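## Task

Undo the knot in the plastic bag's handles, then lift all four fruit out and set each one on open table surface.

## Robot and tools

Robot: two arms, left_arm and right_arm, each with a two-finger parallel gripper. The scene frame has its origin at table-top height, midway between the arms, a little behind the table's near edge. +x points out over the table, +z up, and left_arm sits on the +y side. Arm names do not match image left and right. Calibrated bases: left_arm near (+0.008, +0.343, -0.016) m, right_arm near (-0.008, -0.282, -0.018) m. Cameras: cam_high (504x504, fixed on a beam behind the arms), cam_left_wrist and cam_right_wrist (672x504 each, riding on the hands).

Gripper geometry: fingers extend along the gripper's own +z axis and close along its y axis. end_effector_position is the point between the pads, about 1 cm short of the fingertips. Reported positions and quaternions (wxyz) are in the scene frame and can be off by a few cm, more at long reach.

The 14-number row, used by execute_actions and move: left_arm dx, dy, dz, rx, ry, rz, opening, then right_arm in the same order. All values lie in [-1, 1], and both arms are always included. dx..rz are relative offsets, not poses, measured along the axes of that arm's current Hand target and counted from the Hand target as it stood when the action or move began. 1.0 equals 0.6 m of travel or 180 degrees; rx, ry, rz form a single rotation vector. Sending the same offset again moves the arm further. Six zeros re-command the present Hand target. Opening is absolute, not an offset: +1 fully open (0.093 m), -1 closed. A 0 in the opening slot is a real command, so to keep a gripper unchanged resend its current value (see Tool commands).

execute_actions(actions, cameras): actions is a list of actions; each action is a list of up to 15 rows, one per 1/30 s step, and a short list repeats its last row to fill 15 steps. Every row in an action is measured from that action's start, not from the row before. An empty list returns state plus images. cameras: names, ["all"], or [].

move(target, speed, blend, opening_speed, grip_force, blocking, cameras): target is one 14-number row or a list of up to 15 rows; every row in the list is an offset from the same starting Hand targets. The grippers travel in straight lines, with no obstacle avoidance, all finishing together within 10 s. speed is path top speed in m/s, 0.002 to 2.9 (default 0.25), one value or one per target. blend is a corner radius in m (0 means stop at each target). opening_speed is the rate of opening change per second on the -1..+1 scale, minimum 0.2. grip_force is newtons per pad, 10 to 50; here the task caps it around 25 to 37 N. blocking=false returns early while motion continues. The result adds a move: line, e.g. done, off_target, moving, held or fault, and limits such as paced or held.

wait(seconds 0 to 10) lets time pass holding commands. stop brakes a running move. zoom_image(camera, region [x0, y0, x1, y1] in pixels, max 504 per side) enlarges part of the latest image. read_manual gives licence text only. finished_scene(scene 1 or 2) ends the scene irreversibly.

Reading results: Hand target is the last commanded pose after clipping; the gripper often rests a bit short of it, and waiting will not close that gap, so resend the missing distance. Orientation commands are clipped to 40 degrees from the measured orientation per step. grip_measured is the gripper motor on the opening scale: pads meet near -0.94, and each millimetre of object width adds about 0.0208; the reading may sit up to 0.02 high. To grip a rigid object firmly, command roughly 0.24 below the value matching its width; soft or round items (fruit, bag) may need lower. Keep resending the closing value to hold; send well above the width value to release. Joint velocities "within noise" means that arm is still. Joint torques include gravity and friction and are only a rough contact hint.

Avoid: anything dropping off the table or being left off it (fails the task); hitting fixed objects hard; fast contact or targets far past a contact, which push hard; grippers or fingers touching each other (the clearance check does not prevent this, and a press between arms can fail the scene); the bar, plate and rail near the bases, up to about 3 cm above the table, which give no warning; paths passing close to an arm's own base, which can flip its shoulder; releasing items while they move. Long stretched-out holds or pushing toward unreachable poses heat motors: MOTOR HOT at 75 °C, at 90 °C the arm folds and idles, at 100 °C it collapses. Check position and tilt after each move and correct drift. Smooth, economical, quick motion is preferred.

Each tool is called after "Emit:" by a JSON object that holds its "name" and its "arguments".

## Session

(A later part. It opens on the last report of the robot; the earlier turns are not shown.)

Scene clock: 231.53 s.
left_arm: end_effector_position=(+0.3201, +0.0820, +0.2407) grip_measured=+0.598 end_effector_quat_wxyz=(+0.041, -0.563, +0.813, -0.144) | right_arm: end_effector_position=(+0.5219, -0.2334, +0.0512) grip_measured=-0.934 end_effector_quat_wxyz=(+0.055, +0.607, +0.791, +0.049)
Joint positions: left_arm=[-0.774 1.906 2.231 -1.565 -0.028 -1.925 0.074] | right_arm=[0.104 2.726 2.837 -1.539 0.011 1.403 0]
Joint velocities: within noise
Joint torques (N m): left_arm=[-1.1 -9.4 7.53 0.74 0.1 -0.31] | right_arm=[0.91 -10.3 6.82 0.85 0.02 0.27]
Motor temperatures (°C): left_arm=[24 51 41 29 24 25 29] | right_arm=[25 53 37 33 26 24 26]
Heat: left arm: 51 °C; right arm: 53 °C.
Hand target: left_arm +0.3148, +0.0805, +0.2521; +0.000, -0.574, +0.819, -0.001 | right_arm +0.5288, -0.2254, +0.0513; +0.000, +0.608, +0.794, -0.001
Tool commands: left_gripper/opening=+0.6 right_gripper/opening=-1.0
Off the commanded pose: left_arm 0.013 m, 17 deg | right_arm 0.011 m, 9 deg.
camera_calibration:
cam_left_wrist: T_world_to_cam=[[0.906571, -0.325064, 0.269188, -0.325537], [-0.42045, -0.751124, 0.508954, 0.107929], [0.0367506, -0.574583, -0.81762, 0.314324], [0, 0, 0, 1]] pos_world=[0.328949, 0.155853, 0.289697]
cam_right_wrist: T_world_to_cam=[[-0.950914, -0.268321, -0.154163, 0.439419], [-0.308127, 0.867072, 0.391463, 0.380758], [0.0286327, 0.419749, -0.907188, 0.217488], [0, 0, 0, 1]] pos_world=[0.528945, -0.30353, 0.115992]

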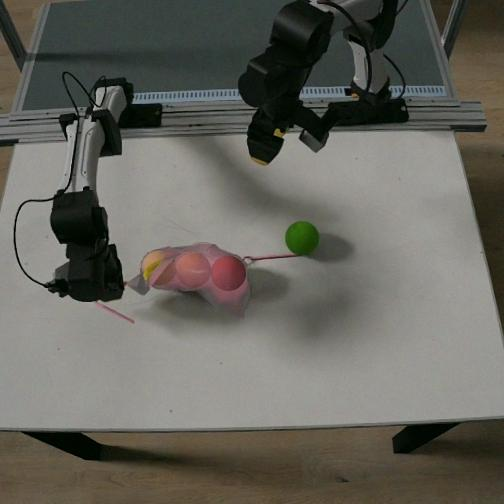

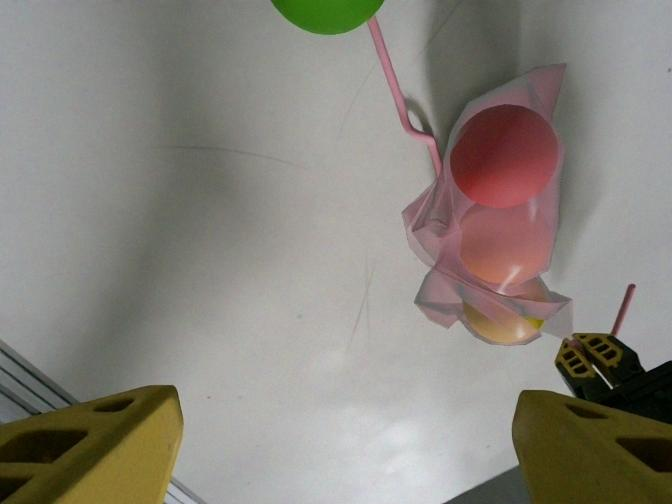

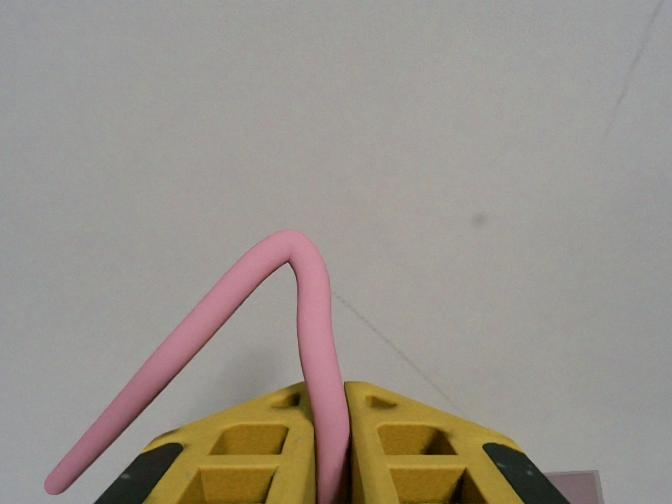

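Emit:
{"name": "move", "arguments": {"target": [0,0,0,0,0,0,0.6,0,0,0,0,0,0,-0.4], "opening_speed": 0.8}}

Emit:
{"name": "move", "arguments": {"target": [[0,0,0,0,0,0,0.6,0,0,-0.33,0,0,0,-0.4],[0,0,0,0,0,0,0.6,0.1,-0.12,-0.33,0,0,0,0.65]], "cameras": ["all"]}}

Emit:
{"name": "zoom_image", "arguments": {"camera": "cam_left_wrist", "region": [330, 100, 672, 440]}}

Scene clock: 233.20 s.
left_arm: end_effector_position=(+0.3201, +0.0820, +0.2407) grip_measured=+0.598 end_effector_quat_wxyz=(+0.041, -0.563, +0.813, -0.144) | right_arm: end_effector_position=(+0.5219, -0.2334, +0.0512) grip_measured=-0.403 end_effector_quat_wxyz=(+0.055, +0.607, +0.791, +0.049)
Joint positions: left_arm=[-0.774 1.906 2.231 -1.565 -0.028 -1.925 0.074] | right_arm=[0.104 2.726 2.837 -1.539 0.011 1.403 0.026]
Joint torques (N m): left_arm=[-1.1 -9.32 7.51 0.74 0.1 -0.31] | right_arm=[0.91 -10.29 6.8 0.82 0.01 0.22]
Heat: left arm: 51 °C; right arm: 53 °C.
Hand target: left_arm +0.3148, +0.0805, +0.2521; +0.000, -0.574, +0.819, -0.001 | right_arm +0.5288, -0.2254, +0.0513; +0.000, +0.608, +0.794, -0.002
Off the commanded pose: left_arm 0.013 m, 17 deg | right_arm 0.011 m, 9 deg.
elbow stopped short (right arm): the move would have taken joint 3 (elbow) straighter than the controller allows.
joint sent to its limit (left arm) — joint 4 (wrist pitch), lower limit. The joint targets are off in position and orientation.
move: off_target (left_arm, right_arm)

Scene clock: 237.50 s.
left_arm: end_effector_position=(+0.3201, +0.0820, +0.2407) grip_measured=+0.598 end_effector_quat_wxyz=(+0.041, -0.563, +0.813, -0.144) | right_arm: end_effector_position=(+0.4574, -0.1867, +0.2292) grip_measured=+0.648 end_effector_quat_wxyz=(+0.131, +0.594, +0.780, +0.148)
Joint positions: left_arm=[-0.774 1.906 2.231 -1.565 -0.028 -1.925 0.074] | right_arm=[0.218 2.202 2.56 -1.537 0.011 1.507 0.076]
Joint torques (N m): left_arm=[-1.11 -9.28 7.47 0.78 0.07 -0.26] | right_arm=[0.68 -12.55 3.99 0.92 0.01 0.23]
Heat: left arm: 51 °C; right arm: 54 °C.
Hand target: left_arm +0.3148, +0.0805, +0.2521; +0.000, -0.574, +0.819, -0.001 | right_arm +0.4440, -0.1857, +0.2493; +0.000, +0.608, +0.794, -0.002
Off the commanded pose: left_arm 0.013 m, 17 deg | right_arm 0.024 m, 23 deg.
elbow stopped short (right arm): the move would have taken joint 3 (elbow) straighter than the controller allows.
joint sent to its limit (left arm) — joint 4 (wrist pitch), lower limit. The joint targets are off in position and orientation.
joint sent to its limit (right arm) — joint 4 (wrist pitch), lower limit. The joint targets are off in position and orientation.
move: off_target (left_arm, right_arm); target 2's new opening was sent with right_arm's hand 0.024 m and 23 deg from that target
camera_calibration:
cam_left_wrist: T_world_to_cam=[[0.906571, -0.325064, 0.269188, -0.325537], [-0.42045, -0.751124, 0.508954, 0.107929], [0.0367506, -0.574583, -0.81762, 0.314324], [0, 0, 0, 1]] pos_world=[0.328949, 0.155853, 0.289697]
cam_right_wrist: T_world_to_cam=[[-0.880903, -0.259758, -0.395645, 0.442987], [-0.408901, 0.838653, 0.359807, 0.298699], [0.238346, 0.478735, -0.844988, 0.261987], [0, 0, 0, 1]] pos_world=[0.449924, -0.260858, 0.289167]

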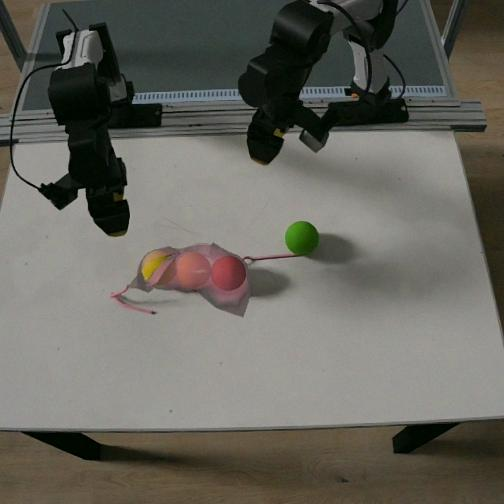

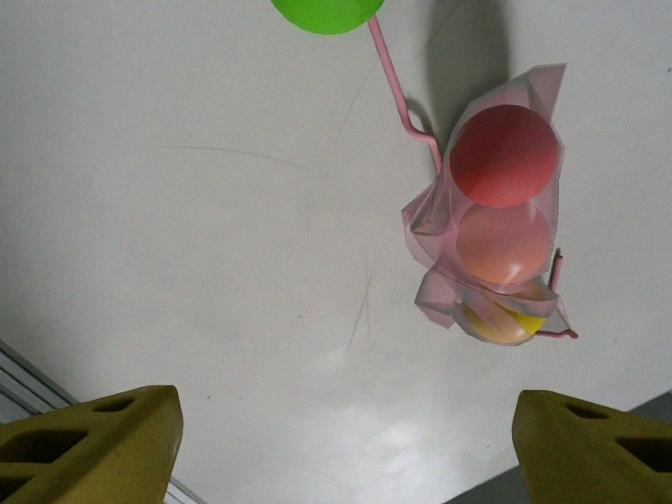

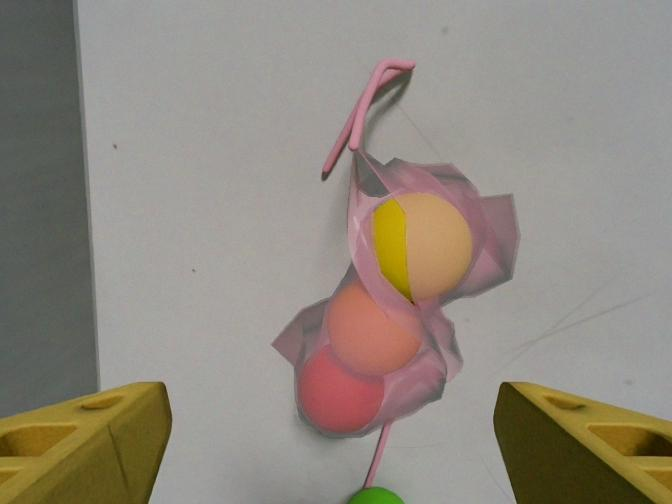

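Scaled by 1.474 from the camera's 672x504 image, which has a finer 960x720 frame.

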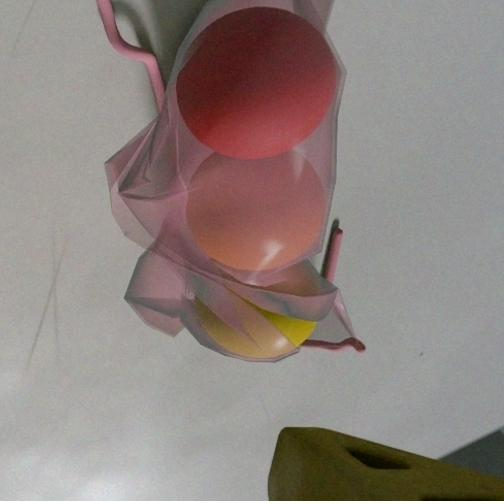

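Emit:
{"name": "move", "arguments": {"target": [0,0,0,0,0,0,0.6,0.05,0.026,0.167,0,0,-0.489,0.7], "cameras": ["all"]}}

Scene clock: 241.90 s.
left_arm: end_effector_position=(+0.3201, +0.0820, +0.2407) grip_measured=+0.598 end_effector_quat_wxyz=(+0.041, -0.563, +0.813, -0.144) | right_arm: end_effector_position=(+0.4557, -0.1535, +0.1591) grip_measured=+0.698 end_effector_quat_wxyz=(+0.109, -0.102, +0.988, +0.029)
Joint positions: left_arm=[-0.774 1.906 2.231 -1.565 -0.028 -1.925 0.074] | right_arm=[0.276 2.321 2.508 -1.537 -0.014 0.063 0.079]
Joint torques (N m): left_arm=[-1.09 -9.4 7.6 0.74 0.07 -0.3] | right_arm=[0.59 -8.29 4.37 0.67 0.14 0]
Heat: left arm: 51 °C; right arm: 53 °C.
Hand target: left_arm +0.3148, +0.0805, +0.2521; +0.000, -0.574, +0.819, -0.001 | right_arm +0.4511, -0.1529, +0.1490; -0.001, -0.114, +0.993, -0.001
Off the commanded pose: left_arm 0.013 m, 17 deg | right_arm 0.011 m, 13 deg.
joint sent to its limit (left arm) — joint 4 (wrist pitch), lower limit. The joint targets are off in position and orientation.
joint sent to its limit (right arm) — joint 4 (wrist pitch), lower limit. The joint targets are off in position and orientation.
move: off_target (left_arm, right_arm)
camera_calibration:
cam_left_wrist: T_world_to_cam=[[0.906571, -0.325064, 0.269188, -0.325537], [-0.42045, -0.751124, 0.508954, 0.107929], [0.0367506, -0.574583, -0.81762, 0.314324], [0, 0, 0, 1]] pos_world=[0.328949, 0.155853, 0.289697]
cam_right_wrist: T_world_to_cam=[[0.219897, -0.974601, -0.0424045, -0.245158], [-0.951494, -0.223866, 0.211054, 0.403281], [-0.215186, -0.00606244, -0.976554, 0.340392], [0, 0, 0, 1]] pos_world=[0.510876, -0.146587, 0.236902]

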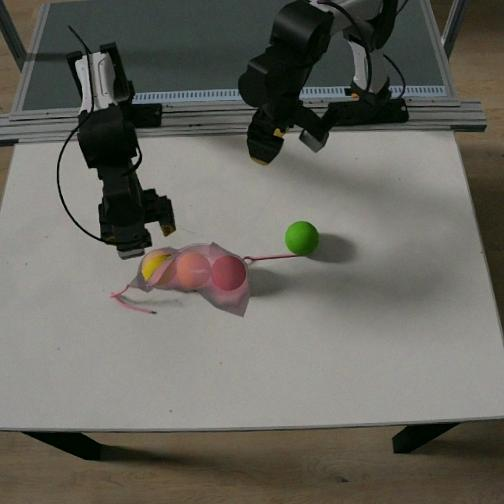

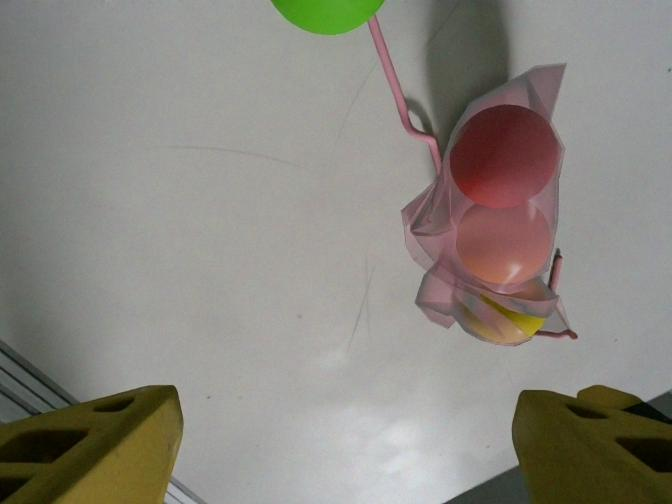

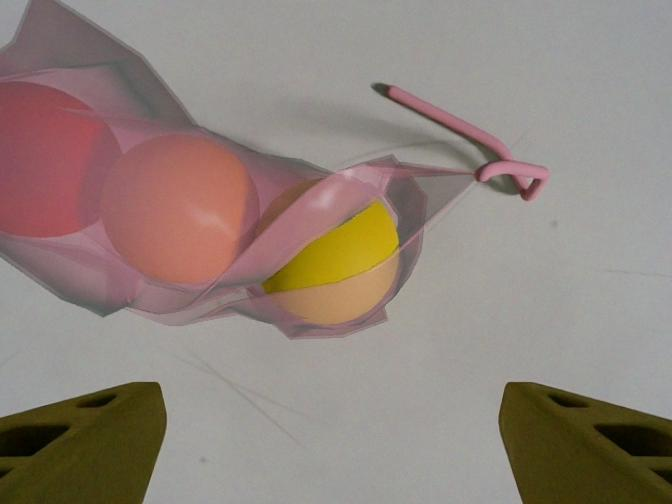

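Emit:
{"name": "move", "arguments": {"target": [[0,0,0,0,0,0,0.6,-0.011,0.0095,0.04,0,0,-0.117,0.75],[0,0,0,0,0,0,0.6,-0.011,0.0095,0.165,0,0,-0.117,0.75]], "speed": 0.15}}

Emit:
{"name": "move", "arguments": {"target": [0,0,0,0,0,0,0.6,0,0,0,0,0,0,0], "opening_speed": 0.6}}

Emit:
{"name": "move", "arguments": {"target": [0,0,0,0,0,0,0.6,0,0,-0.15,0,0,0,0], "speed": 0.1, "cameras": ["all"]}}

Scene clock: 245.20 s.
left_arm: end_effector_position=(+0.3201, +0.0820, +0.2407) grip_measured=+0.598 end_effector_quat_wxyz=(+0.041, -0.563, +0.813, -0.144) | right_arm: end_effector_position=(+0.4522, -0.1488, +0.0524) grip_measured=+0.747 end_effector_quat_wxyz=(-0.005, -0.283, +0.959, +0.009)
Joint positions: left_arm=[-0.774 1.906 2.231 -1.565 -0.028 -1.925 0.074] | right_arm=[0.287 2.527 2.463 -1.524 -0.012 -0.296 0.081]
Joint torques (N m): left_arm=[-1.05 -9.33 7.57 0.75 0.1 -0.29] | right_arm=[0.55 -9.66 5.9 0.47 0.15 0.08]
Heat: left arm: 51 °C; right arm: 53 °C.
Hand target: left_arm +0.3148, +0.0805, +0.2521; +0.000, -0.574, +0.819, -0.001 | right_arm +0.4561, -0.1461, +0.0500; -0.001, -0.293, +0.956, -0.001
Off the commanded pose: left_arm 0.013 m, 17 deg | right_arm 0.005 m, 2 deg.
joint sent to its limit (left arm) — joint 4 (wrist pitch), lower limit. The joint targets are off in position and orientation.
move: off_target (left_arm)

Scene clock: 246.97 s.
left_arm: end_effector_position=(+0.3201, +0.0820, +0.2407) grip_measured=+0.598 end_effector_quat_wxyz=(+0.041, -0.563, +0.813, -0.144) | right_arm: end_effector_position=(+0.4511, -0.1509, +0.0570) grip_measured=+0.006 end_effector_quat_wxyz=(-0.007, -0.283, +0.959, +0.004)
Joint positions: left_arm=[-0.774 1.906 2.231 -1.565 -0.028 -1.925 0.074] | right_arm=[0.287 2.527 2.481 -1.545 -0.002 -0.296 0.045]
Joint torques (N m): left_arm=[-0.94 -9.33 7.68 0.74 0.1 -0.3] | right_arm=[0.75 -9.68 4.7 0.67 0.04 0.02]
Heat: left arm: 51 °C; right arm: 52 °C.
Hand target: left_arm +0.3148, +0.0805, +0.2521; +0.000, -0.574, +0.819, -0.001 | right_arm +0.4560, -0.1461, +0.0500; -0.001, -0.293, +0.956, -0.001
Off the commanded pose: left_arm 0.013 m, 17 deg | right_arm 0.010 m, 2 deg.
joint sent to its limit (left arm) — joint 4 (wrist pitch), lower limit. The joint targets are off in position and orientation.
move: off_target (left_arm)

Scene clock: 248.53 s.
left_arm: end_effector_position=(+0.3201, +0.0820, +0.2407) grip_measured=+0.598 end_effector_quat_wxyz=(+0.041, -0.563, +0.813, -0.144) | right_arm: end_effector_position=(+0.4560, -0.1499, +0.1107) grip_measured=+0.003 end_effector_quat_wxyz=(+0.055, -0.283, +0.958, +0.003)
Joint positions: left_arm=[-0.774 1.906 2.231 -1.565 -0.028 -1.925 0.074] | right_arm=[0.287 2.427 2.512 -1.552 -0.001 -0.296 0.045]
Joint torques (N m): left_arm=[-1.11 -9.22 7.58 0.77 0.08 -0.31] | right_arm=[0.7 -14.12 6.46 0.57 0.04 0.05]
Heat: left arm: 51 °C; right arm: 53 °C.
Hand target: left_arm +0.3148, +0.0805, +0.2521; +0.000, -0.574, +0.819, -0.001 | right_arm +0.4562, -0.1459, +0.1400; -0.001, -0.293, +0.956, -0.001
Off the commanded pose: left_arm 0.013 m, 17 deg | right_arm 0.030 m, 7 deg.
joint sent to its limit (left arm) — joint 4 (wrist pitch), lower limit. The joint targets are off in position and orientation.
joint sent to its limit (right arm) — joint 4 (wrist pitch), lower limit. The joint targets are off in position and orientation.
move: off_target (left_arm, right_arm)
camera_calibration:
cam_left_wrist: T_world_to_cam=[[0.906571, -0.325064, 0.269188, -0.325537], [-0.42045, -0.751124, 0.508954, 0.107929], [0.0367506, -0.574583, -0.81762, 0.314324], [0, 0, 0, 1]] pos_world=[0.328949, 0.155853, 0.289697]
cam_right_wrist: T_world_to_cam=[[0.551263, -0.834201, 0.0147656, -0.380178], [-0.791791, -0.517495, 0.324447, 0.285265], [-0.263013, -0.190547, -0.945788, 0.284006], [0, 0, 0, 1]] pos_world=[0.510146, -0.115405, 0.18167]

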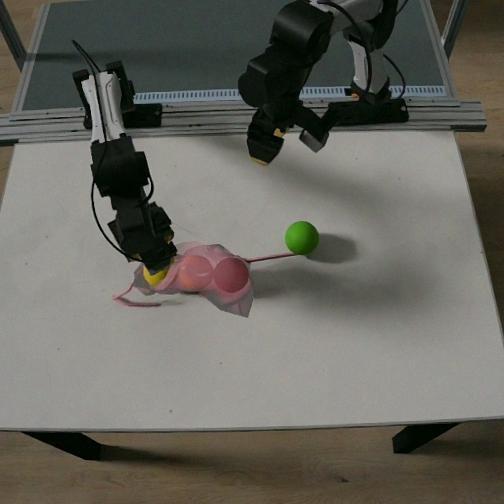

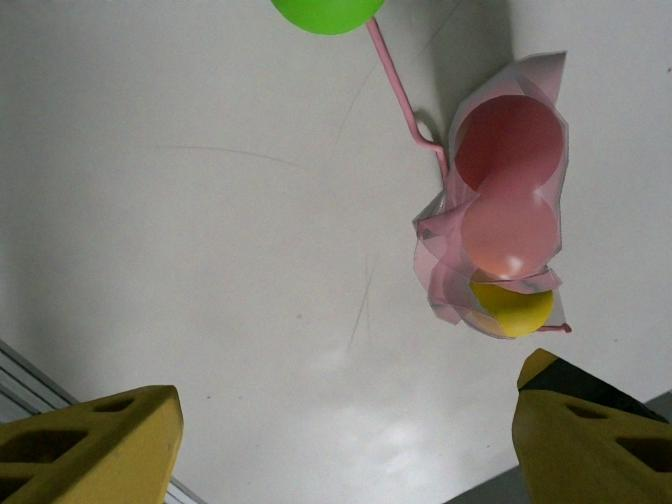

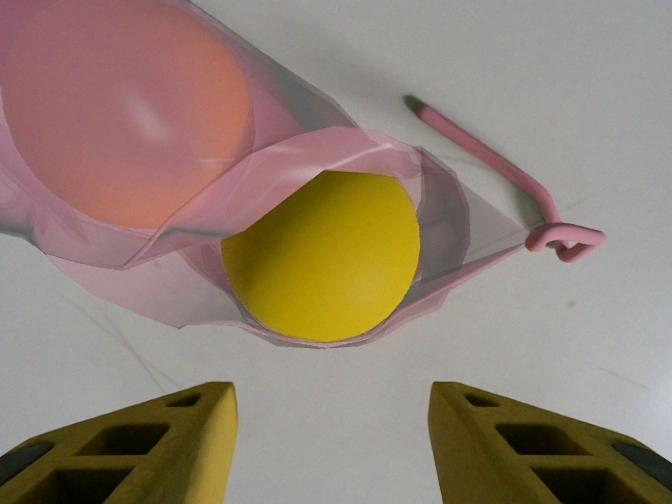

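Emit:
{"name": "move", "arguments": {"target": [[0,0,0,0,0,0,0.6,-0.021,0.002,0.05,0,0,0,0.75],[0,0,0,0,0,0,0.6,-0.021,0.002,0.175,0,0,0,0.75]], "speed": 0.12}}

Emit:
{"name": "move", "arguments": {"target": [0,0,0,0,0,0,0.6,0,0,0,0,0,0,0], "opening_speed": 0.6}}

Emit:
{"name": "move", "arguments": {"target": [0,0,0,0,0,0,0.6,0,0,-0.15,0,0,0,0], "speed": 0.1, "cameras": ["all"]}}

Scene clock: 251.33 s.
left_arm: end_effector_position=(+0.3201, +0.0820, +0.2407) grip_measured=+0.598 end_effector_quat_wxyz=(+0.041, -0.563, +0.813, -0.144) | right_arm: end_effector_position=(+0.4622, -0.1421, +0.0357) grip_measured=+0.747 end_effector_quat_wxyz=(-0.006, -0.288, +0.957, +0.004)
Joint positions: left_arm=[-0.774 1.906 2.231 -1.565 -0.028 -1.925 0.074] | right_arm=[0.298 2.613 2.558 -1.535 -0.001 -0.296 0.081]
Joint torques (N m): left_arm=[-1.16 -9.28 7.57 0.76 0.06 -0.31] | right_arm=[0.62 -9.95 6.75 0.36 0.02 0.12]
Heat: left arm: 51 °C; right arm: 53 °C.
Hand target: left_arm +0.3148, +0.0805, +0.2521; +0.000, -0.574, +0.819, -0.001 | right_arm +0.4658, -0.1381, +0.0350; -0.001, -0.293, +0.956, -0.001
Off the commanded pose: left_arm 0.013 m, 17 deg | right_arm 0.005 m, 1 deg.
joint sent to its limit (left arm) — joint 4 (wrist pitch), lower limit. The joint targets are off in position and orientation.
move: off_target (left_arm)

Scene clock: 253.10 s.
left_arm: end_effector_position=(+0.3201, +0.0820, +0.2407) grip_measured=+0.598 end_effector_quat_wxyz=(+0.041, -0.563, +0.813, -0.144) | right_arm: end_effector_position=(+0.4622, -0.1421, +0.0357) grip_measured=+0.363 end_effector_quat_wxyz=(-0.006, -0.288, +0.957, +0.004)
Joint positions: left_arm=[-0.774 1.906 2.231 -1.565 -0.028 -1.925 0.074] | right_arm=[0.298 2.613 2.558 -1.535 -0.001 -0.296 0.063]
Joint torques (N m): left_arm=[-1.06 -9.22 7.62 0.78 0.09 -0.31] | right_arm=[0.57 -9.88 6.78 0.34 0.02 0.09]
Heat: left arm: 51 °C; right arm: 52 °C.
Hand target: left_arm +0.3148, +0.0805, +0.2521; +0.000, -0.574, +0.819, -0.001 | right_arm +0.4658, -0.1381, +0.0350; -0.001, -0.293, +0.956, -0.001
Off the commanded pose: left_arm 0.013 m, 17 deg | right_arm 0.005 m, 1 deg.
joint sent to its limit (left arm) — joint 4 (wrist pitch), lower limit. The joint targets are off in position and orientation.
move: off_target (left_arm)

Scene clock: 254.67 s.
left_arm: end_effector_position=(+0.3201, +0.0820, +0.2407) grip_measured=+0.598 end_effector_quat_wxyz=(+0.041, -0.563, +0.813, -0.144) | right_arm: end_effector_position=(+0.4687, -0.1406, +0.0941) grip_measured=+0.363 end_effector_quat_wxyz=(+0.058, -0.288, +0.956, +0.004)
Joint positions: left_arm=[-0.774 1.906 2.231 -1.565 -0.028 -1.925 0.074] | right_arm=[0.298 2.504 2.584 -1.54 -0.001 -0.296 0.063]
Joint torques (N m): left_arm=[-1.18 -9.31 7.51 0.76 0.09 -0.31] | right_arm=[0.75 -14.79 6.11 0.44 0.03 0.09]
Heat: left arm: 51 °C; right arm: 53 °C.
Hand target: left_arm +0.3148, +0.0805, +0.2521; +0.000, -0.574, +0.819, -0.001 | right_arm +0.4660, -0.1378, +0.1250; -0.001, -0.294, +0.956, -0.001
Off the commanded pose: left_arm 0.013 m, 17 deg | right_arm 0.031 m, 7 deg.
joint sent to its limit (left arm) — joint 4 (wrist pitch), lower limit. The joint targets are off in position and orientation.
joint sent to its limit (right arm) — joint 4 (wrist pitch), lower limit. The joint targets are off in position and orientation.
move: off_target (left_arm, right_arm)
camera_calibration:
cam_left_wrist: T_world_to_cam=[[0.906571, -0.325064, 0.269188, -0.325537], [-0.42045, -0.751124, 0.508954, 0.107929], [0.0367506, -0.574583, -0.81762, 0.314324], [0, 0, 0, 1]] pos_world=[0.328949, 0.155853, 0.289697]
cam_right_wrist: T_world_to_cam=[[0.560341, -0.828088, 0.0169772, -0.382805], [-0.788164, -0.526802, 0.318242, 0.303015], [-0.254589, -0.191705, -0.947857, 0.269566], [0, 0, 0, 1]] pos_world=[0.521956, -0.10569, 0.165577]

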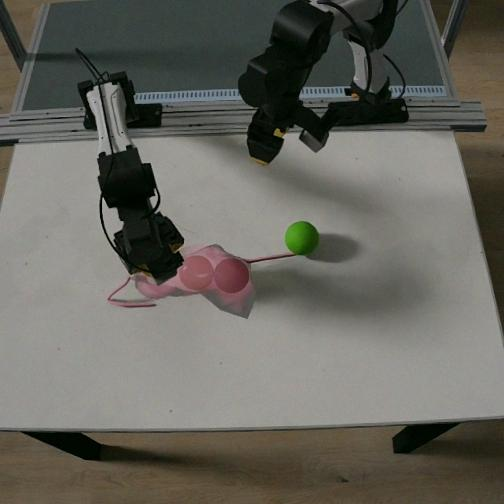

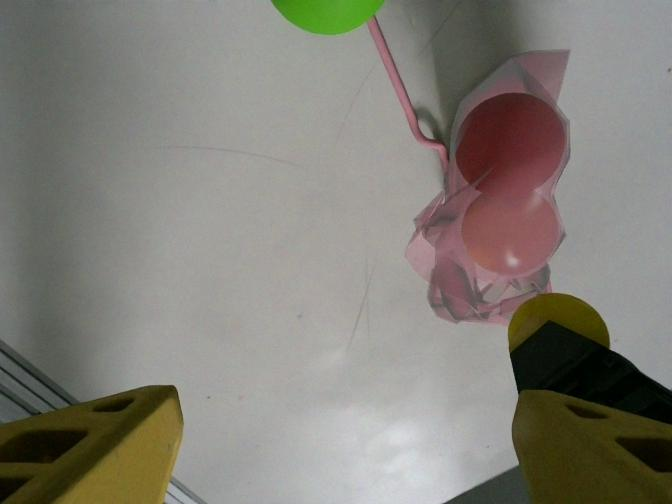

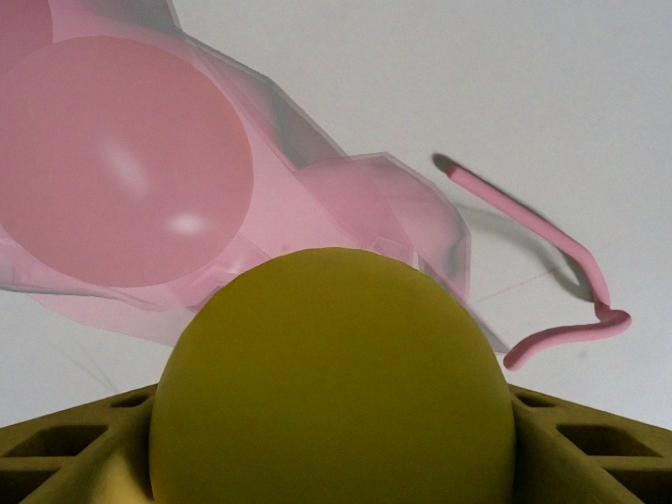

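Emit:
{"name": "move", "arguments": {"target": [[0,0,0,0,0,0,0.6,0,0,-0.05,0,0,0,0],[0,0,0,0,0,0,0.6,0.29,-0.088,-0.02,0,0,0,0],[0,0,0,0,0,0,0.6,0.29,-0.088,0.145,0,0,0,0]], "speed": 0.15, "blend": [0.02,0.01,0], "cameras": ["cam_right_wrist"]}}

Scene clock: 258.20 s.
left_arm: end_effector_position=(+0.3201, +0.0820, +0.2407) grip_measured=+0.598 end_effector_quat_wxyz=(+0.041, -0.563, +0.813, -0.144) | right_arm: end_effector_position=(+0.3497, -0.2782, +0.0349) grip_measured=+0.363 end_effector_quat_wxyz=(-0.008, -0.287, +0.958, +0.007)
Joint positions: left_arm=[-0.774 1.906 2.231 -1.565 -0.028 -1.925 0.074] | right_arm=[0.02 1.959 1.463 -1.098 -0.001 -0.571 0.063]
Joint torques (N m): left_arm=[-1.11 -9.28 7.56 0.75 0.09 -0.29] | right_arm=[-0.17 -8.32 4.34 0.42 0.05 0]
Heat: left arm: 51 °C; right arm: 54 °C.
Hand target: left_arm +0.3148, +0.0805, +0.2521; +0.000, -0.574, +0.819, -0.001 | right_arm +0.3514, -0.2794, +0.0385; -0.001, -0.294, +0.956, -0.001
Off the commanded pose: left_arm 0.013 m, 17 deg | right_arm 0.004 m, 1 deg.
joint sent to its limit (left arm) — joint 4 (wrist pitch), lower limit. The joint targets are off in position and orientation.
move: off_target (left_arm)
camera_calibration:
cam_right_wrist: T_world_to_cam=[[0.557813, -0.829471, -0.0286621, -0.426919], [-0.740705, -0.513104, 0.433683, 0.138852], [-0.374434, -0.220684, -0.90061, 0.188963], [0, 0, 0, 1]] pos_world=[0.411744, -0.241171, 0.0977278]
Images, in order (width x height): cam_right_wrist 672x504.

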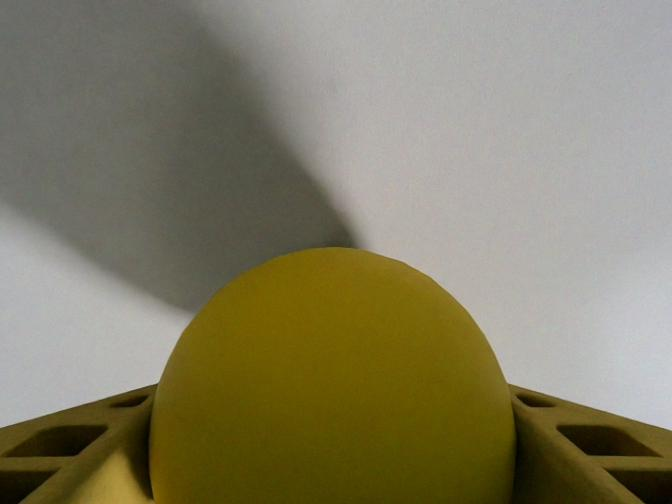

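Emit:
{"name": "move", "arguments": {"target": [0,0,0,0,0,0,0.6,0,0,0,0,0,0,0.65], "opening_speed": 0.6}}

Emit:
{"name": "move", "arguments": {"target": [[0,0,0,0,0,0,0.6,0,0,-0.25,0,0,0,0.65],[0,0,0,0,0,0,0.6,-0.26,0.12,-0.3,0,0,0,0.65]], "blend": [0.02,0], "cameras": ["all"]}}

Emit:
{"name": "zoom_image", "arguments": {"camera": "cam_left_wrist", "region": [370, 40, 672, 340]}}

Scene clock: 259.93 s.
left_arm: end_effector_position=(+0.3201, +0.0820, +0.2407) grip_measured=+0.598 end_effector_quat_wxyz=(+0.041, -0.563, +0.813, -0.144) | right_arm: end_effector_position=(+0.3498, -0.2782, +0.0349) grip_measured=+0.647 end_effector_quat_wxyz=(-0.008, -0.287, +0.958, +0.007)
Joint positions: left_arm=[-0.774 1.906 2.231 -1.565 -0.028 -1.925 0.074] | right_arm=[0.02 1.959 1.463 -1.097 -0.001 -0.571 0.076]
Joint torques (N m): left_arm=[-1.03 -9.21 7.56 0.75 0.08 -0.3] | right_arm=[-0.17 -8.4 4.38 0.41 0.02 0.04]
Heat: left arm: 51 °C; right arm: 54 °C.
Hand target: left_arm +0.3148, +0.0805, +0.2521; +0.000, -0.574, +0.819, -0.001 | right_arm +0.3514, -0.2794, +0.0385; -0.001, -0.293, +0.956, -0.001
Off the commanded pose: left_arm 0.013 m, 17 deg | right_arm 0.004 m, 1 deg.
joint sent to its limit (left arm) — joint 4 (wrist pitch), lower limit. The joint targets are off in position and orientation.
move: off_target (left_arm)

Scene clock: 262.13 s.
left_arm: end_effector_position=(+0.3201, +0.0820, +0.2407) grip_measured=+0.598 end_effector_quat_wxyz=(+0.041, -0.563, +0.813, -0.144) | right_arm: end_effector_position=(+0.4401, -0.1312, +0.2187) grip_measured=+0.647 end_effector_quat_wxyz=(+0.180, -0.294, +0.938, +0.007)
Joint positions: left_arm=[-0.774 1.906 2.231 -1.565 -0.028 -1.925 0.074] | right_arm=[0.336 2.208 2.534 -1.54 0.001 -0.281 0.076]
Joint torques (N m): left_arm=[-0.98 -9.35 7.6 0.77 0.09 -0.32] | right_arm=[-0.21 -7.53 6.34 0.98 0.07 0.2]
Heat: left arm: 51 °C; right arm: 53 °C.
Hand target: left_arm +0.3148, +0.0805, +0.2521; +0.000, -0.574, +0.819, -0.001 | right_arm +0.4405, -0.1319, +0.2180; -0.001, -0.293, +0.956, -0.001
Off the commanded pose: left_arm 0.013 m, 17 deg | right_arm 0.001 m, 21 deg.
joint sent to its limit (left arm) — joint 4 (wrist pitch), lower limit. The joint targets are off in position and orientation.
joint sent to its limit (right arm) — joint 4 (wrist pitch), lower limit. The joint targets are off in position and orientation.
move: off_target (left_arm, right_arm)
camera_calibration:
cam_left_wrist: T_world_to_cam=[[0.906571, -0.325064, 0.269188, -0.325537], [-0.42045, -0.751124, 0.508954, 0.107929], [0.0367506, -0.574583, -0.81762, 0.314324], [0, 0, 0, 1]] pos_world=[0.328949, 0.155853, 0.289697]
cam_right_wrist: T_world_to_cam=[[0.566117, -0.819777, 0.0864749, -0.377812], [-0.824011, -0.55988, 0.0868371, 0.307859], [-0.0227715, -0.120416, -0.992462, 0.299209], [0, 0, 0, 1]] pos_world=[0.474378, -0.101328, 0.302891]

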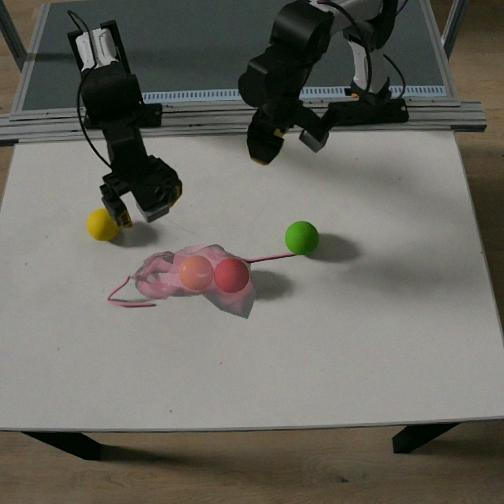

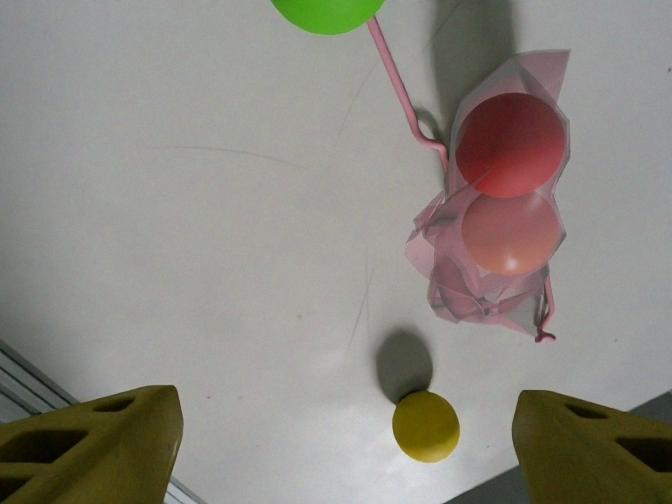

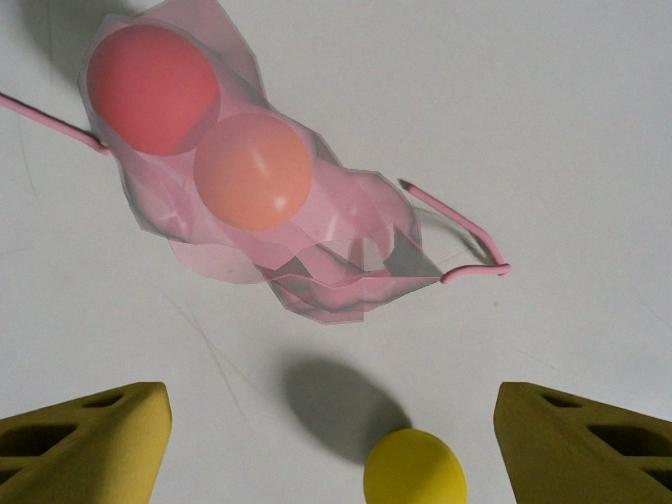

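Scaled by 1.669 from the camera's 672x504 image, which has a finer 960x720 frame.

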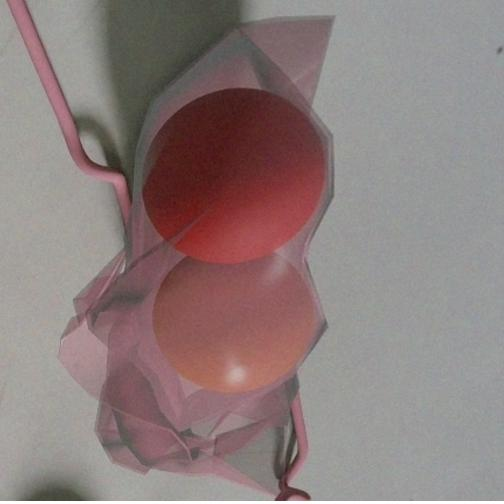

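Emit:
{"name": "move", "arguments": {"target": [0,0,0,0,0,0,0.6,-0.105,0.058,0.12,0,0,0.6,0.75], "cameras": ["cam_right_wrist"]}}

Scene clock: 267.20 s.
left_arm: end_effector_position=(+0.3201, +0.0820, +0.2407) grip_measured=+0.598 end_effector_quat_wxyz=(+0.041, -0.563, +0.813, -0.144) | right_arm: end_effector_position=(+0.4755, -0.0731, +0.1493) grip_measured=+0.748 end_effector_quat_wxyz=(+0.093, +0.589, +0.792, +0.133)
Joint positions: left_arm=[-0.774 1.906 2.231 -1.565 -0.028 -1.925 0.074] | right_arm=[0.43 2.519 2.805 -1.54 0.037 1.693 0.081]
Joint torques (N m): left_arm=[-1.07 -9.24 7.65 0.76 0.09 -0.28] | right_arm=[-0.08 -9.01 6.52 0.77 -0.18 0.24]
Heat: left arm: 51 °C; right arm: 53 °C.
Hand target: left_arm +0.3148, +0.0805, +0.2521; +0.000, -0.574, +0.819, -0.001 | right_arm +0.4730, -0.0679, +0.1458; +0.000, +0.601, +0.799, -0.001
Off the commanded pose: left_arm 0.013 m, 17 deg | right_arm 0.007 m, 19 deg.
joint sent to its limit (left arm) — joint 4 (wrist pitch), lower limit. The joint targets are off in position and orientation.
joint sent to its limit (right arm) — joint 4 (wrist pitch), lower limit. The joint targets are off in position and orientation.
move: off_target (left_arm, right_arm)
camera_calibration:
cam_right_wrist: T_world_to_cam=[[-0.901815, -0.279662, -0.329423, 0.45543], [-0.40269, 0.820421, 0.405895, 0.228471], [0.156752, 0.498697, -0.852485, 0.177132], [0, 0, 0, 1]] pos_world=[0.47495, -0.148411, 0.208296]
Images, in order (width x height): cam_right_wrist 672x504.

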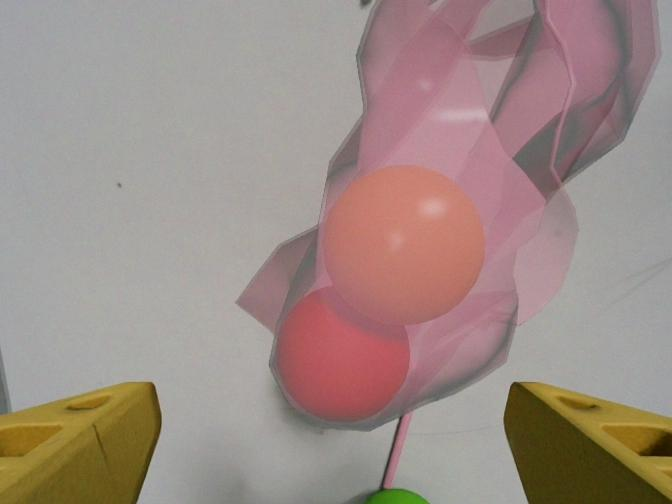

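Emit:
{"name": "move", "arguments": {"target": [[0,0,0,0,0,0,0.6,0.008,0.01,0.06,0,0,0,0.75],[0,0,0,0,0,0,0.6,0.008,0.01,0.178,0,0,0,0.75]], "speed": 0.12}}

Emit:
{"name": "move", "arguments": {"target": [0,0,0,0,0,0,0.6,0,0,0,0,0,0,0], "opening_speed": 0.6}}

Emit:
{"name": "move", "arguments": {"target": [[0,0,0,0,0,0,0.6,0,0,-0.06,0,0,0,0],[0,0,0,0,0,0,0.6,-0.22,-0.08,-0.06,0,0,0,0]], "speed": 0.1, "cameras": ["all"]}}

Scene clock: 275.57 s.
left_arm: end_effector_position=(+0.3201, +0.0820, +0.2407) grip_measured=+0.598 end_effector_quat_wxyz=(+0.041, -0.563, +0.813, -0.144) | right_arm: end_effector_position=(+0.4783, -0.0701, +0.0402) grip_measured=+0.748 end_effector_quat_wxyz=(+0.041, +0.598, +0.799, +0.048)
Joint positions: left_arm=[-0.774 1.906 2.231 -1.565 -0.028 -1.925 0.074] | right_arm=[0.43 2.749 2.836 -1.54 0.031 1.704 0.081]
Joint torques (N m): left_arm=[-1.18 -9.22 7.64 0.75 0.1 -0.33] | right_arm=[0.46 -10.11 6.87 0.51 -0.23 0.21]
Heat: left arm: 51 °C; right arm: 53 °C.
Hand target: left_arm +0.3148, +0.0805, +0.2521; +0.000, -0.574, +0.819, -0.001 | right_arm +0.4772, -0.0618, +0.0389; +0.000, +0.601, +0.799, -0.001
Off the commanded pose: left_arm 0.013 m, 17 deg | right_arm 0.008 m, 7 deg.
elbow stopped short (right arm): the move would have taken joint 3 (elbow) straighter than the controller allows.
joint sent to its limit (left arm) — joint 4 (wrist pitch), lower limit. The joint targets are off in position and orientation.
move: off_target (left_arm, right_arm)

Scene clock: 277.33 s.
left_arm: end_effector_position=(+0.3201, +0.0820, +0.2407) grip_measured=+0.598 end_effector_quat_wxyz=(+0.041, -0.563, +0.813, -0.144) | right_arm: end_effector_position=(+0.4783, -0.0701, +0.0402) grip_measured=+0.440 end_effector_quat_wxyz=(+0.041, +0.598, +0.799, +0.048)
Joint positions: left_arm=[-0.774 1.906 2.231 -1.565 -0.028 -1.925 0.074] | right_arm=[0.43 2.749 2.836 -1.54 0.031 1.704 0.066]
Joint torques (N m): left_arm=[-1.06 -9.54 7.54 0.75 0.09 -0.28] | right_arm=[0.28 -10.19 6.8 0.49 -0.2 0.21]
Heat: left arm: 51 °C; right arm: 53 °C.
Hand target: left_arm +0.3148, +0.0805, +0.2521; +0.000, -0.574, +0.819, -0.001 | right_arm +0.4772, -0.0618, +0.0389; +0.000, +0.601, +0.799, -0.001
Off the commanded pose: left_arm 0.013 m, 17 deg | right_arm 0.008 m, 7 deg.
elbow stopped short (right arm): the move would have taken joint 3 (elbow) straighter than the controller allows.
joint sent to its limit (left arm) — joint 4 (wrist pitch), lower limit. The joint targets are off in position and orientation.
move: off_target (left_arm, right_arm)

Scene clock: 280.40 s.
left_arm: end_effector_position=(+0.3201, +0.0820, +0.2407) grip_measured=+0.598 end_effector_quat_wxyz=(+0.041, -0.563, +0.813, -0.144) | right_arm: end_effector_position=(+0.4712, -0.2064, +0.0444) grip_measured=+0.440 end_effector_quat_wxyz=(+0.000, +0.608, +0.794, -0.011)
Joint positions: left_arm=[-0.774 1.906 2.231 -1.565 -0.028 -1.925 0.074] | right_arm=[0.173 2.579 2.531 -1.543 0.022 1.471 0.066]
Joint torques (N m): left_arm=[-1.1 -9.25 7.66 0.76 0.1 -0.31] | right_arm=[0.39 -16.12 4.22 0.05 -0.14 0.04]
Heat: left arm: 51 °C; right arm: 54 °C.
Hand target: left_arm +0.3148, +0.0805, +0.2521; +0.000, -0.574, +0.819, -0.001 | right_arm +0.4679, -0.2019, +0.0753; +0.000, +0.601, +0.799, -0.001
Off the commanded pose: left_arm 0.013 m, 17 deg | right_arm 0.031 m, 1 deg.
elbow stopped short (right arm): the move would have taken joint 3 (elbow) straighter than the controller allows.
joint sent to its limit (left arm) — joint 4 (wrist pitch), lower limit. The joint targets are off in position and orientation.
joint sent to its limit (right arm) — joint 4 (wrist pitch), lower limit. The joint targets are off in position, not in orientation.
move: off_target (left_arm, right_arm)
camera_calibration:
cam_left_wrist: T_world_to_cam=[[0.906571, -0.325064, 0.269188, -0.325537], [-0.42045, -0.751124, 0.508954, 0.107929], [0.0367506, -0.574583, -0.81762, 0.314324], [0, 0, 0, 1]] pos_world=[0.328949, 0.155853, 0.289697]
cam_right_wrist: T_world_to_cam=[[-0.962533, -0.271083, 0.00660589, 0.395231], [-0.24443, 0.877926, 0.411704, 0.31572], [-0.117406, 0.394664, -0.911294, 0.265232], [0, 0, 0, 1]] pos_world=[0.488734, -0.274716, 0.10911]

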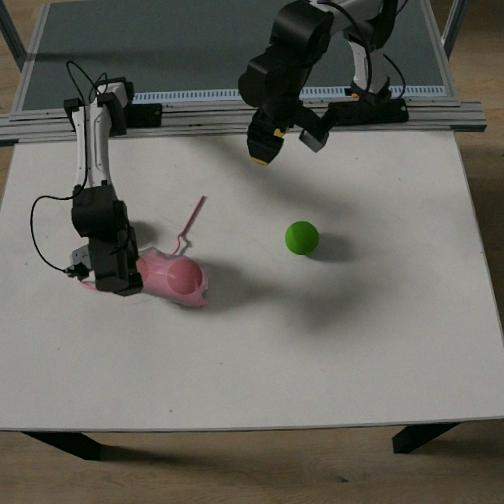

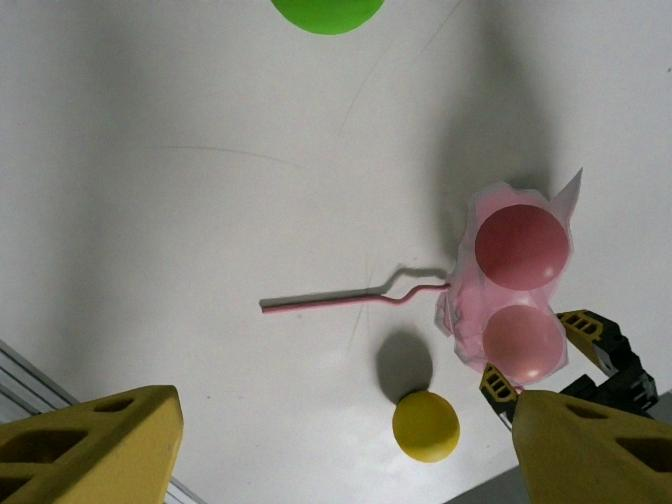

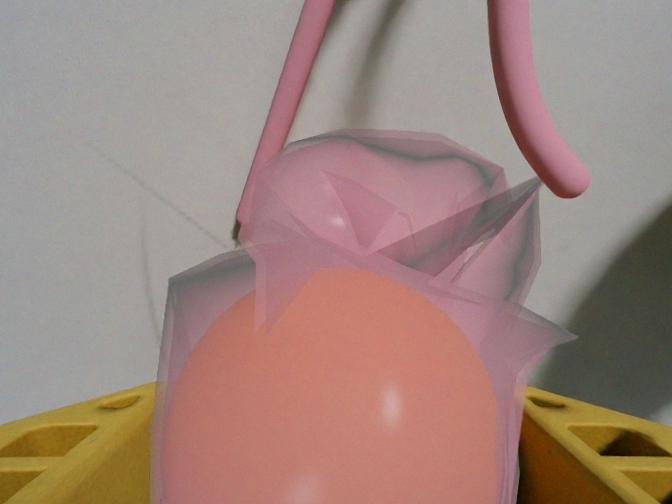

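Emit:
{"name": "move", "arguments": {"target": [0,0,0,0,0,0,0.6,0,0,-0.01,0,0,0,0.75], "opening_speed": 0.6}}

Emit:
{"name": "move", "arguments": {"target": [0,0,0,0,0,0,0.6,0.04,0.02,-0.27,0,0,0,0.75], "cameras": ["all"]}}

Emit:
{"name": "zoom_image", "arguments": {"camera": "cam_left_wrist", "region": [400, 140, 640, 420]}}

Scene clock: 282.40 s.
left_arm: end_effector_position=(+0.3201, +0.0820, +0.2407) grip_measured=+0.598 end_effector_quat_wxyz=(+0.041, -0.563, +0.813, -0.144) | right_arm: end_effector_position=(+0.4720, -0.2063, +0.0523) grip_measured=+0.747 end_effector_quat_wxyz=(+0.006, +0.608, +0.794, -0.005)
Joint positions: left_arm=[-0.774 1.906 2.231 -1.565 -0.028 -1.925 0.074] | right_arm=[0.173 2.562 2.531 -1.543 0.022 1.471 0.081]
Joint torques (N m): left_arm=[-1.03 -9.31 7.53 0.74 0.1 -0.28] | right_arm=[0.29 -15.92 4.11 0.08 -0.1 0.01]
Motor temperatures (°C): left_arm=[24 51 42 29 24 25 29] | right_arm=[25 55 37 32 26 24 26]
Heat: left arm: 51 °C; right arm: 55 °C.
Hand target: left_arm +0.3148, +0.0805, +0.2521; +0.000, -0.574, +0.819, -0.001 | right_arm +0.4679, -0.2019, +0.0813; +0.000, +0.601, +0.799, -0.001
Off the commanded pose: left_arm 0.013 m, 17 deg | right_arm 0.030 m, 1 deg.
joint sent to its limit (left arm) — joint 4 (wrist pitch), lower limit. The joint targets are off in position and orientation.
joint sent to its limit (right arm) — joint 4 (wrist pitch), lower limit. The joint targets are off in position, not in orientation.
move: off_target (left_arm, right_arm)

Scene clock: 284.43 s.
left_arm: end_effector_position=(+0.3201, +0.0820, +0.2407) grip_measured=+0.598 end_effector_quat_wxyz=(+0.041, -0.563, +0.813, -0.144) | right_arm: end_effector_position=(+0.4804, -0.1788, +0.2223) grip_measured=+0.748 end_effector_quat_wxyz=(+0.146, +0.584, +0.783, +0.157)
Joint positions: left_arm=[-0.774 1.906 2.231 -1.565 -0.028 -1.925 0.074] | right_arm=[0.227 2.312 2.71 -1.543 0.022 1.494 0.081]
Joint torques (N m): left_arm=[-1.18 -9.29 7.53 0.75 0.09 -0.33] | right_arm=[0.4 -12.03 5.86 1.06 -0.01 0.23]
Motor temperatures (°C): left_arm=[24 50 42 29 24 25 29] | right_arm=[25 55 37 32 26 24 26]
Heat: left arm: 50 °C; right arm: 55 °C.
Hand target: left_arm +0.3148, +0.0805, +0.2521; +0.000, -0.574, +0.819, -0.001 | right_arm +0.4729, -0.1751, +0.2432; +0.000, +0.601, +0.799, -0.002
Off the commanded pose: left_arm 0.013 m, 17 deg | right_arm 0.023 m, 25 deg.
joint sent to its limit (left arm) — joint 4 (wrist pitch), lower limit. The joint targets are off in position and orientation.
joint sent to its limit (right arm) — joint 4 (wrist pitch), lower limit. The joint targets are off in position and orientation.
move: off_target (left_arm, right_arm)
camera_calibration:
cam_left_wrist: T_world_to_cam=[[0.906571, -0.325064, 0.269188, -0.325537], [-0.42045, -0.751124, 0.508954, 0.107929], [0.0367506, -0.574583, -0.81762, 0.314324], [0, 0, 0, 1]] pos_world=[0.328949, 0.155853, 0.289697]
cam_right_wrist: T_world_to_cam=[[-0.861842, -0.277659, -0.424421, 0.456544], [-0.435391, 0.834236, 0.338355, 0.320824], [0.26012, 0.476398, -0.83987, 0.234911], [0, 0, 0, 1]] pos_world=[0.472048, -0.25279, 0.282509]

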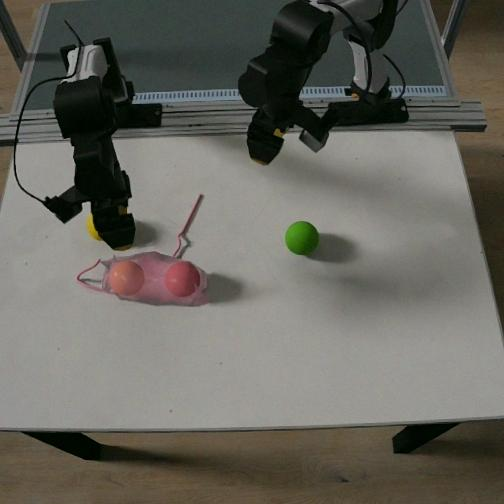

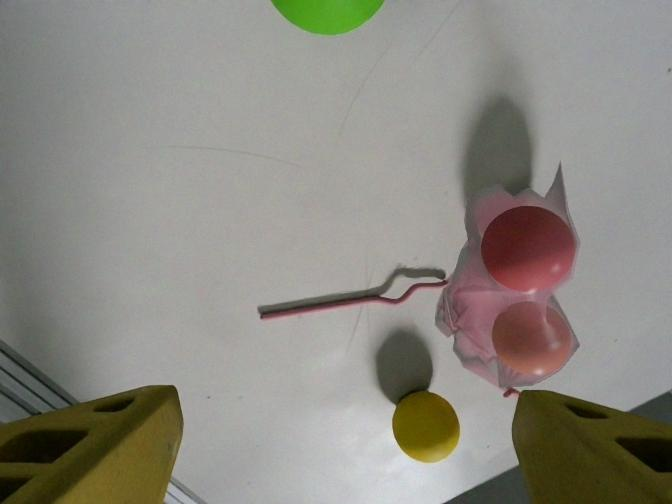

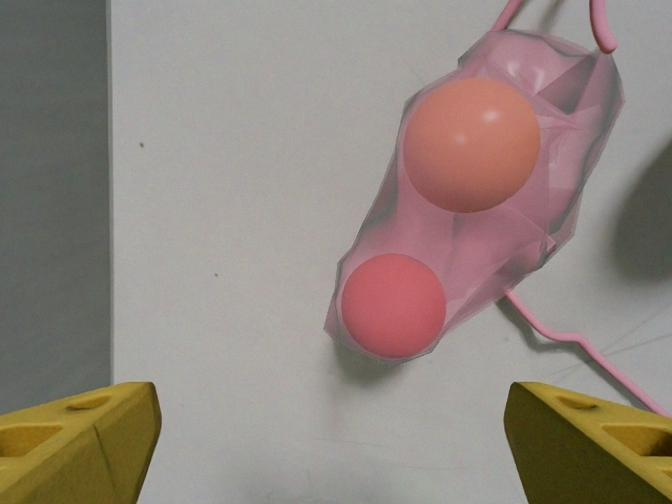

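Scaled by 1.800 from the camera's 672x504 image, which has a finer 960x720 frame.

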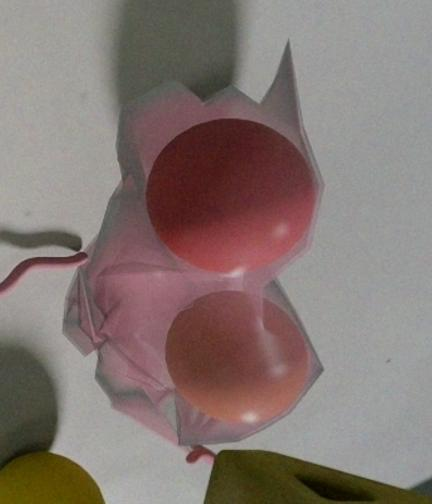

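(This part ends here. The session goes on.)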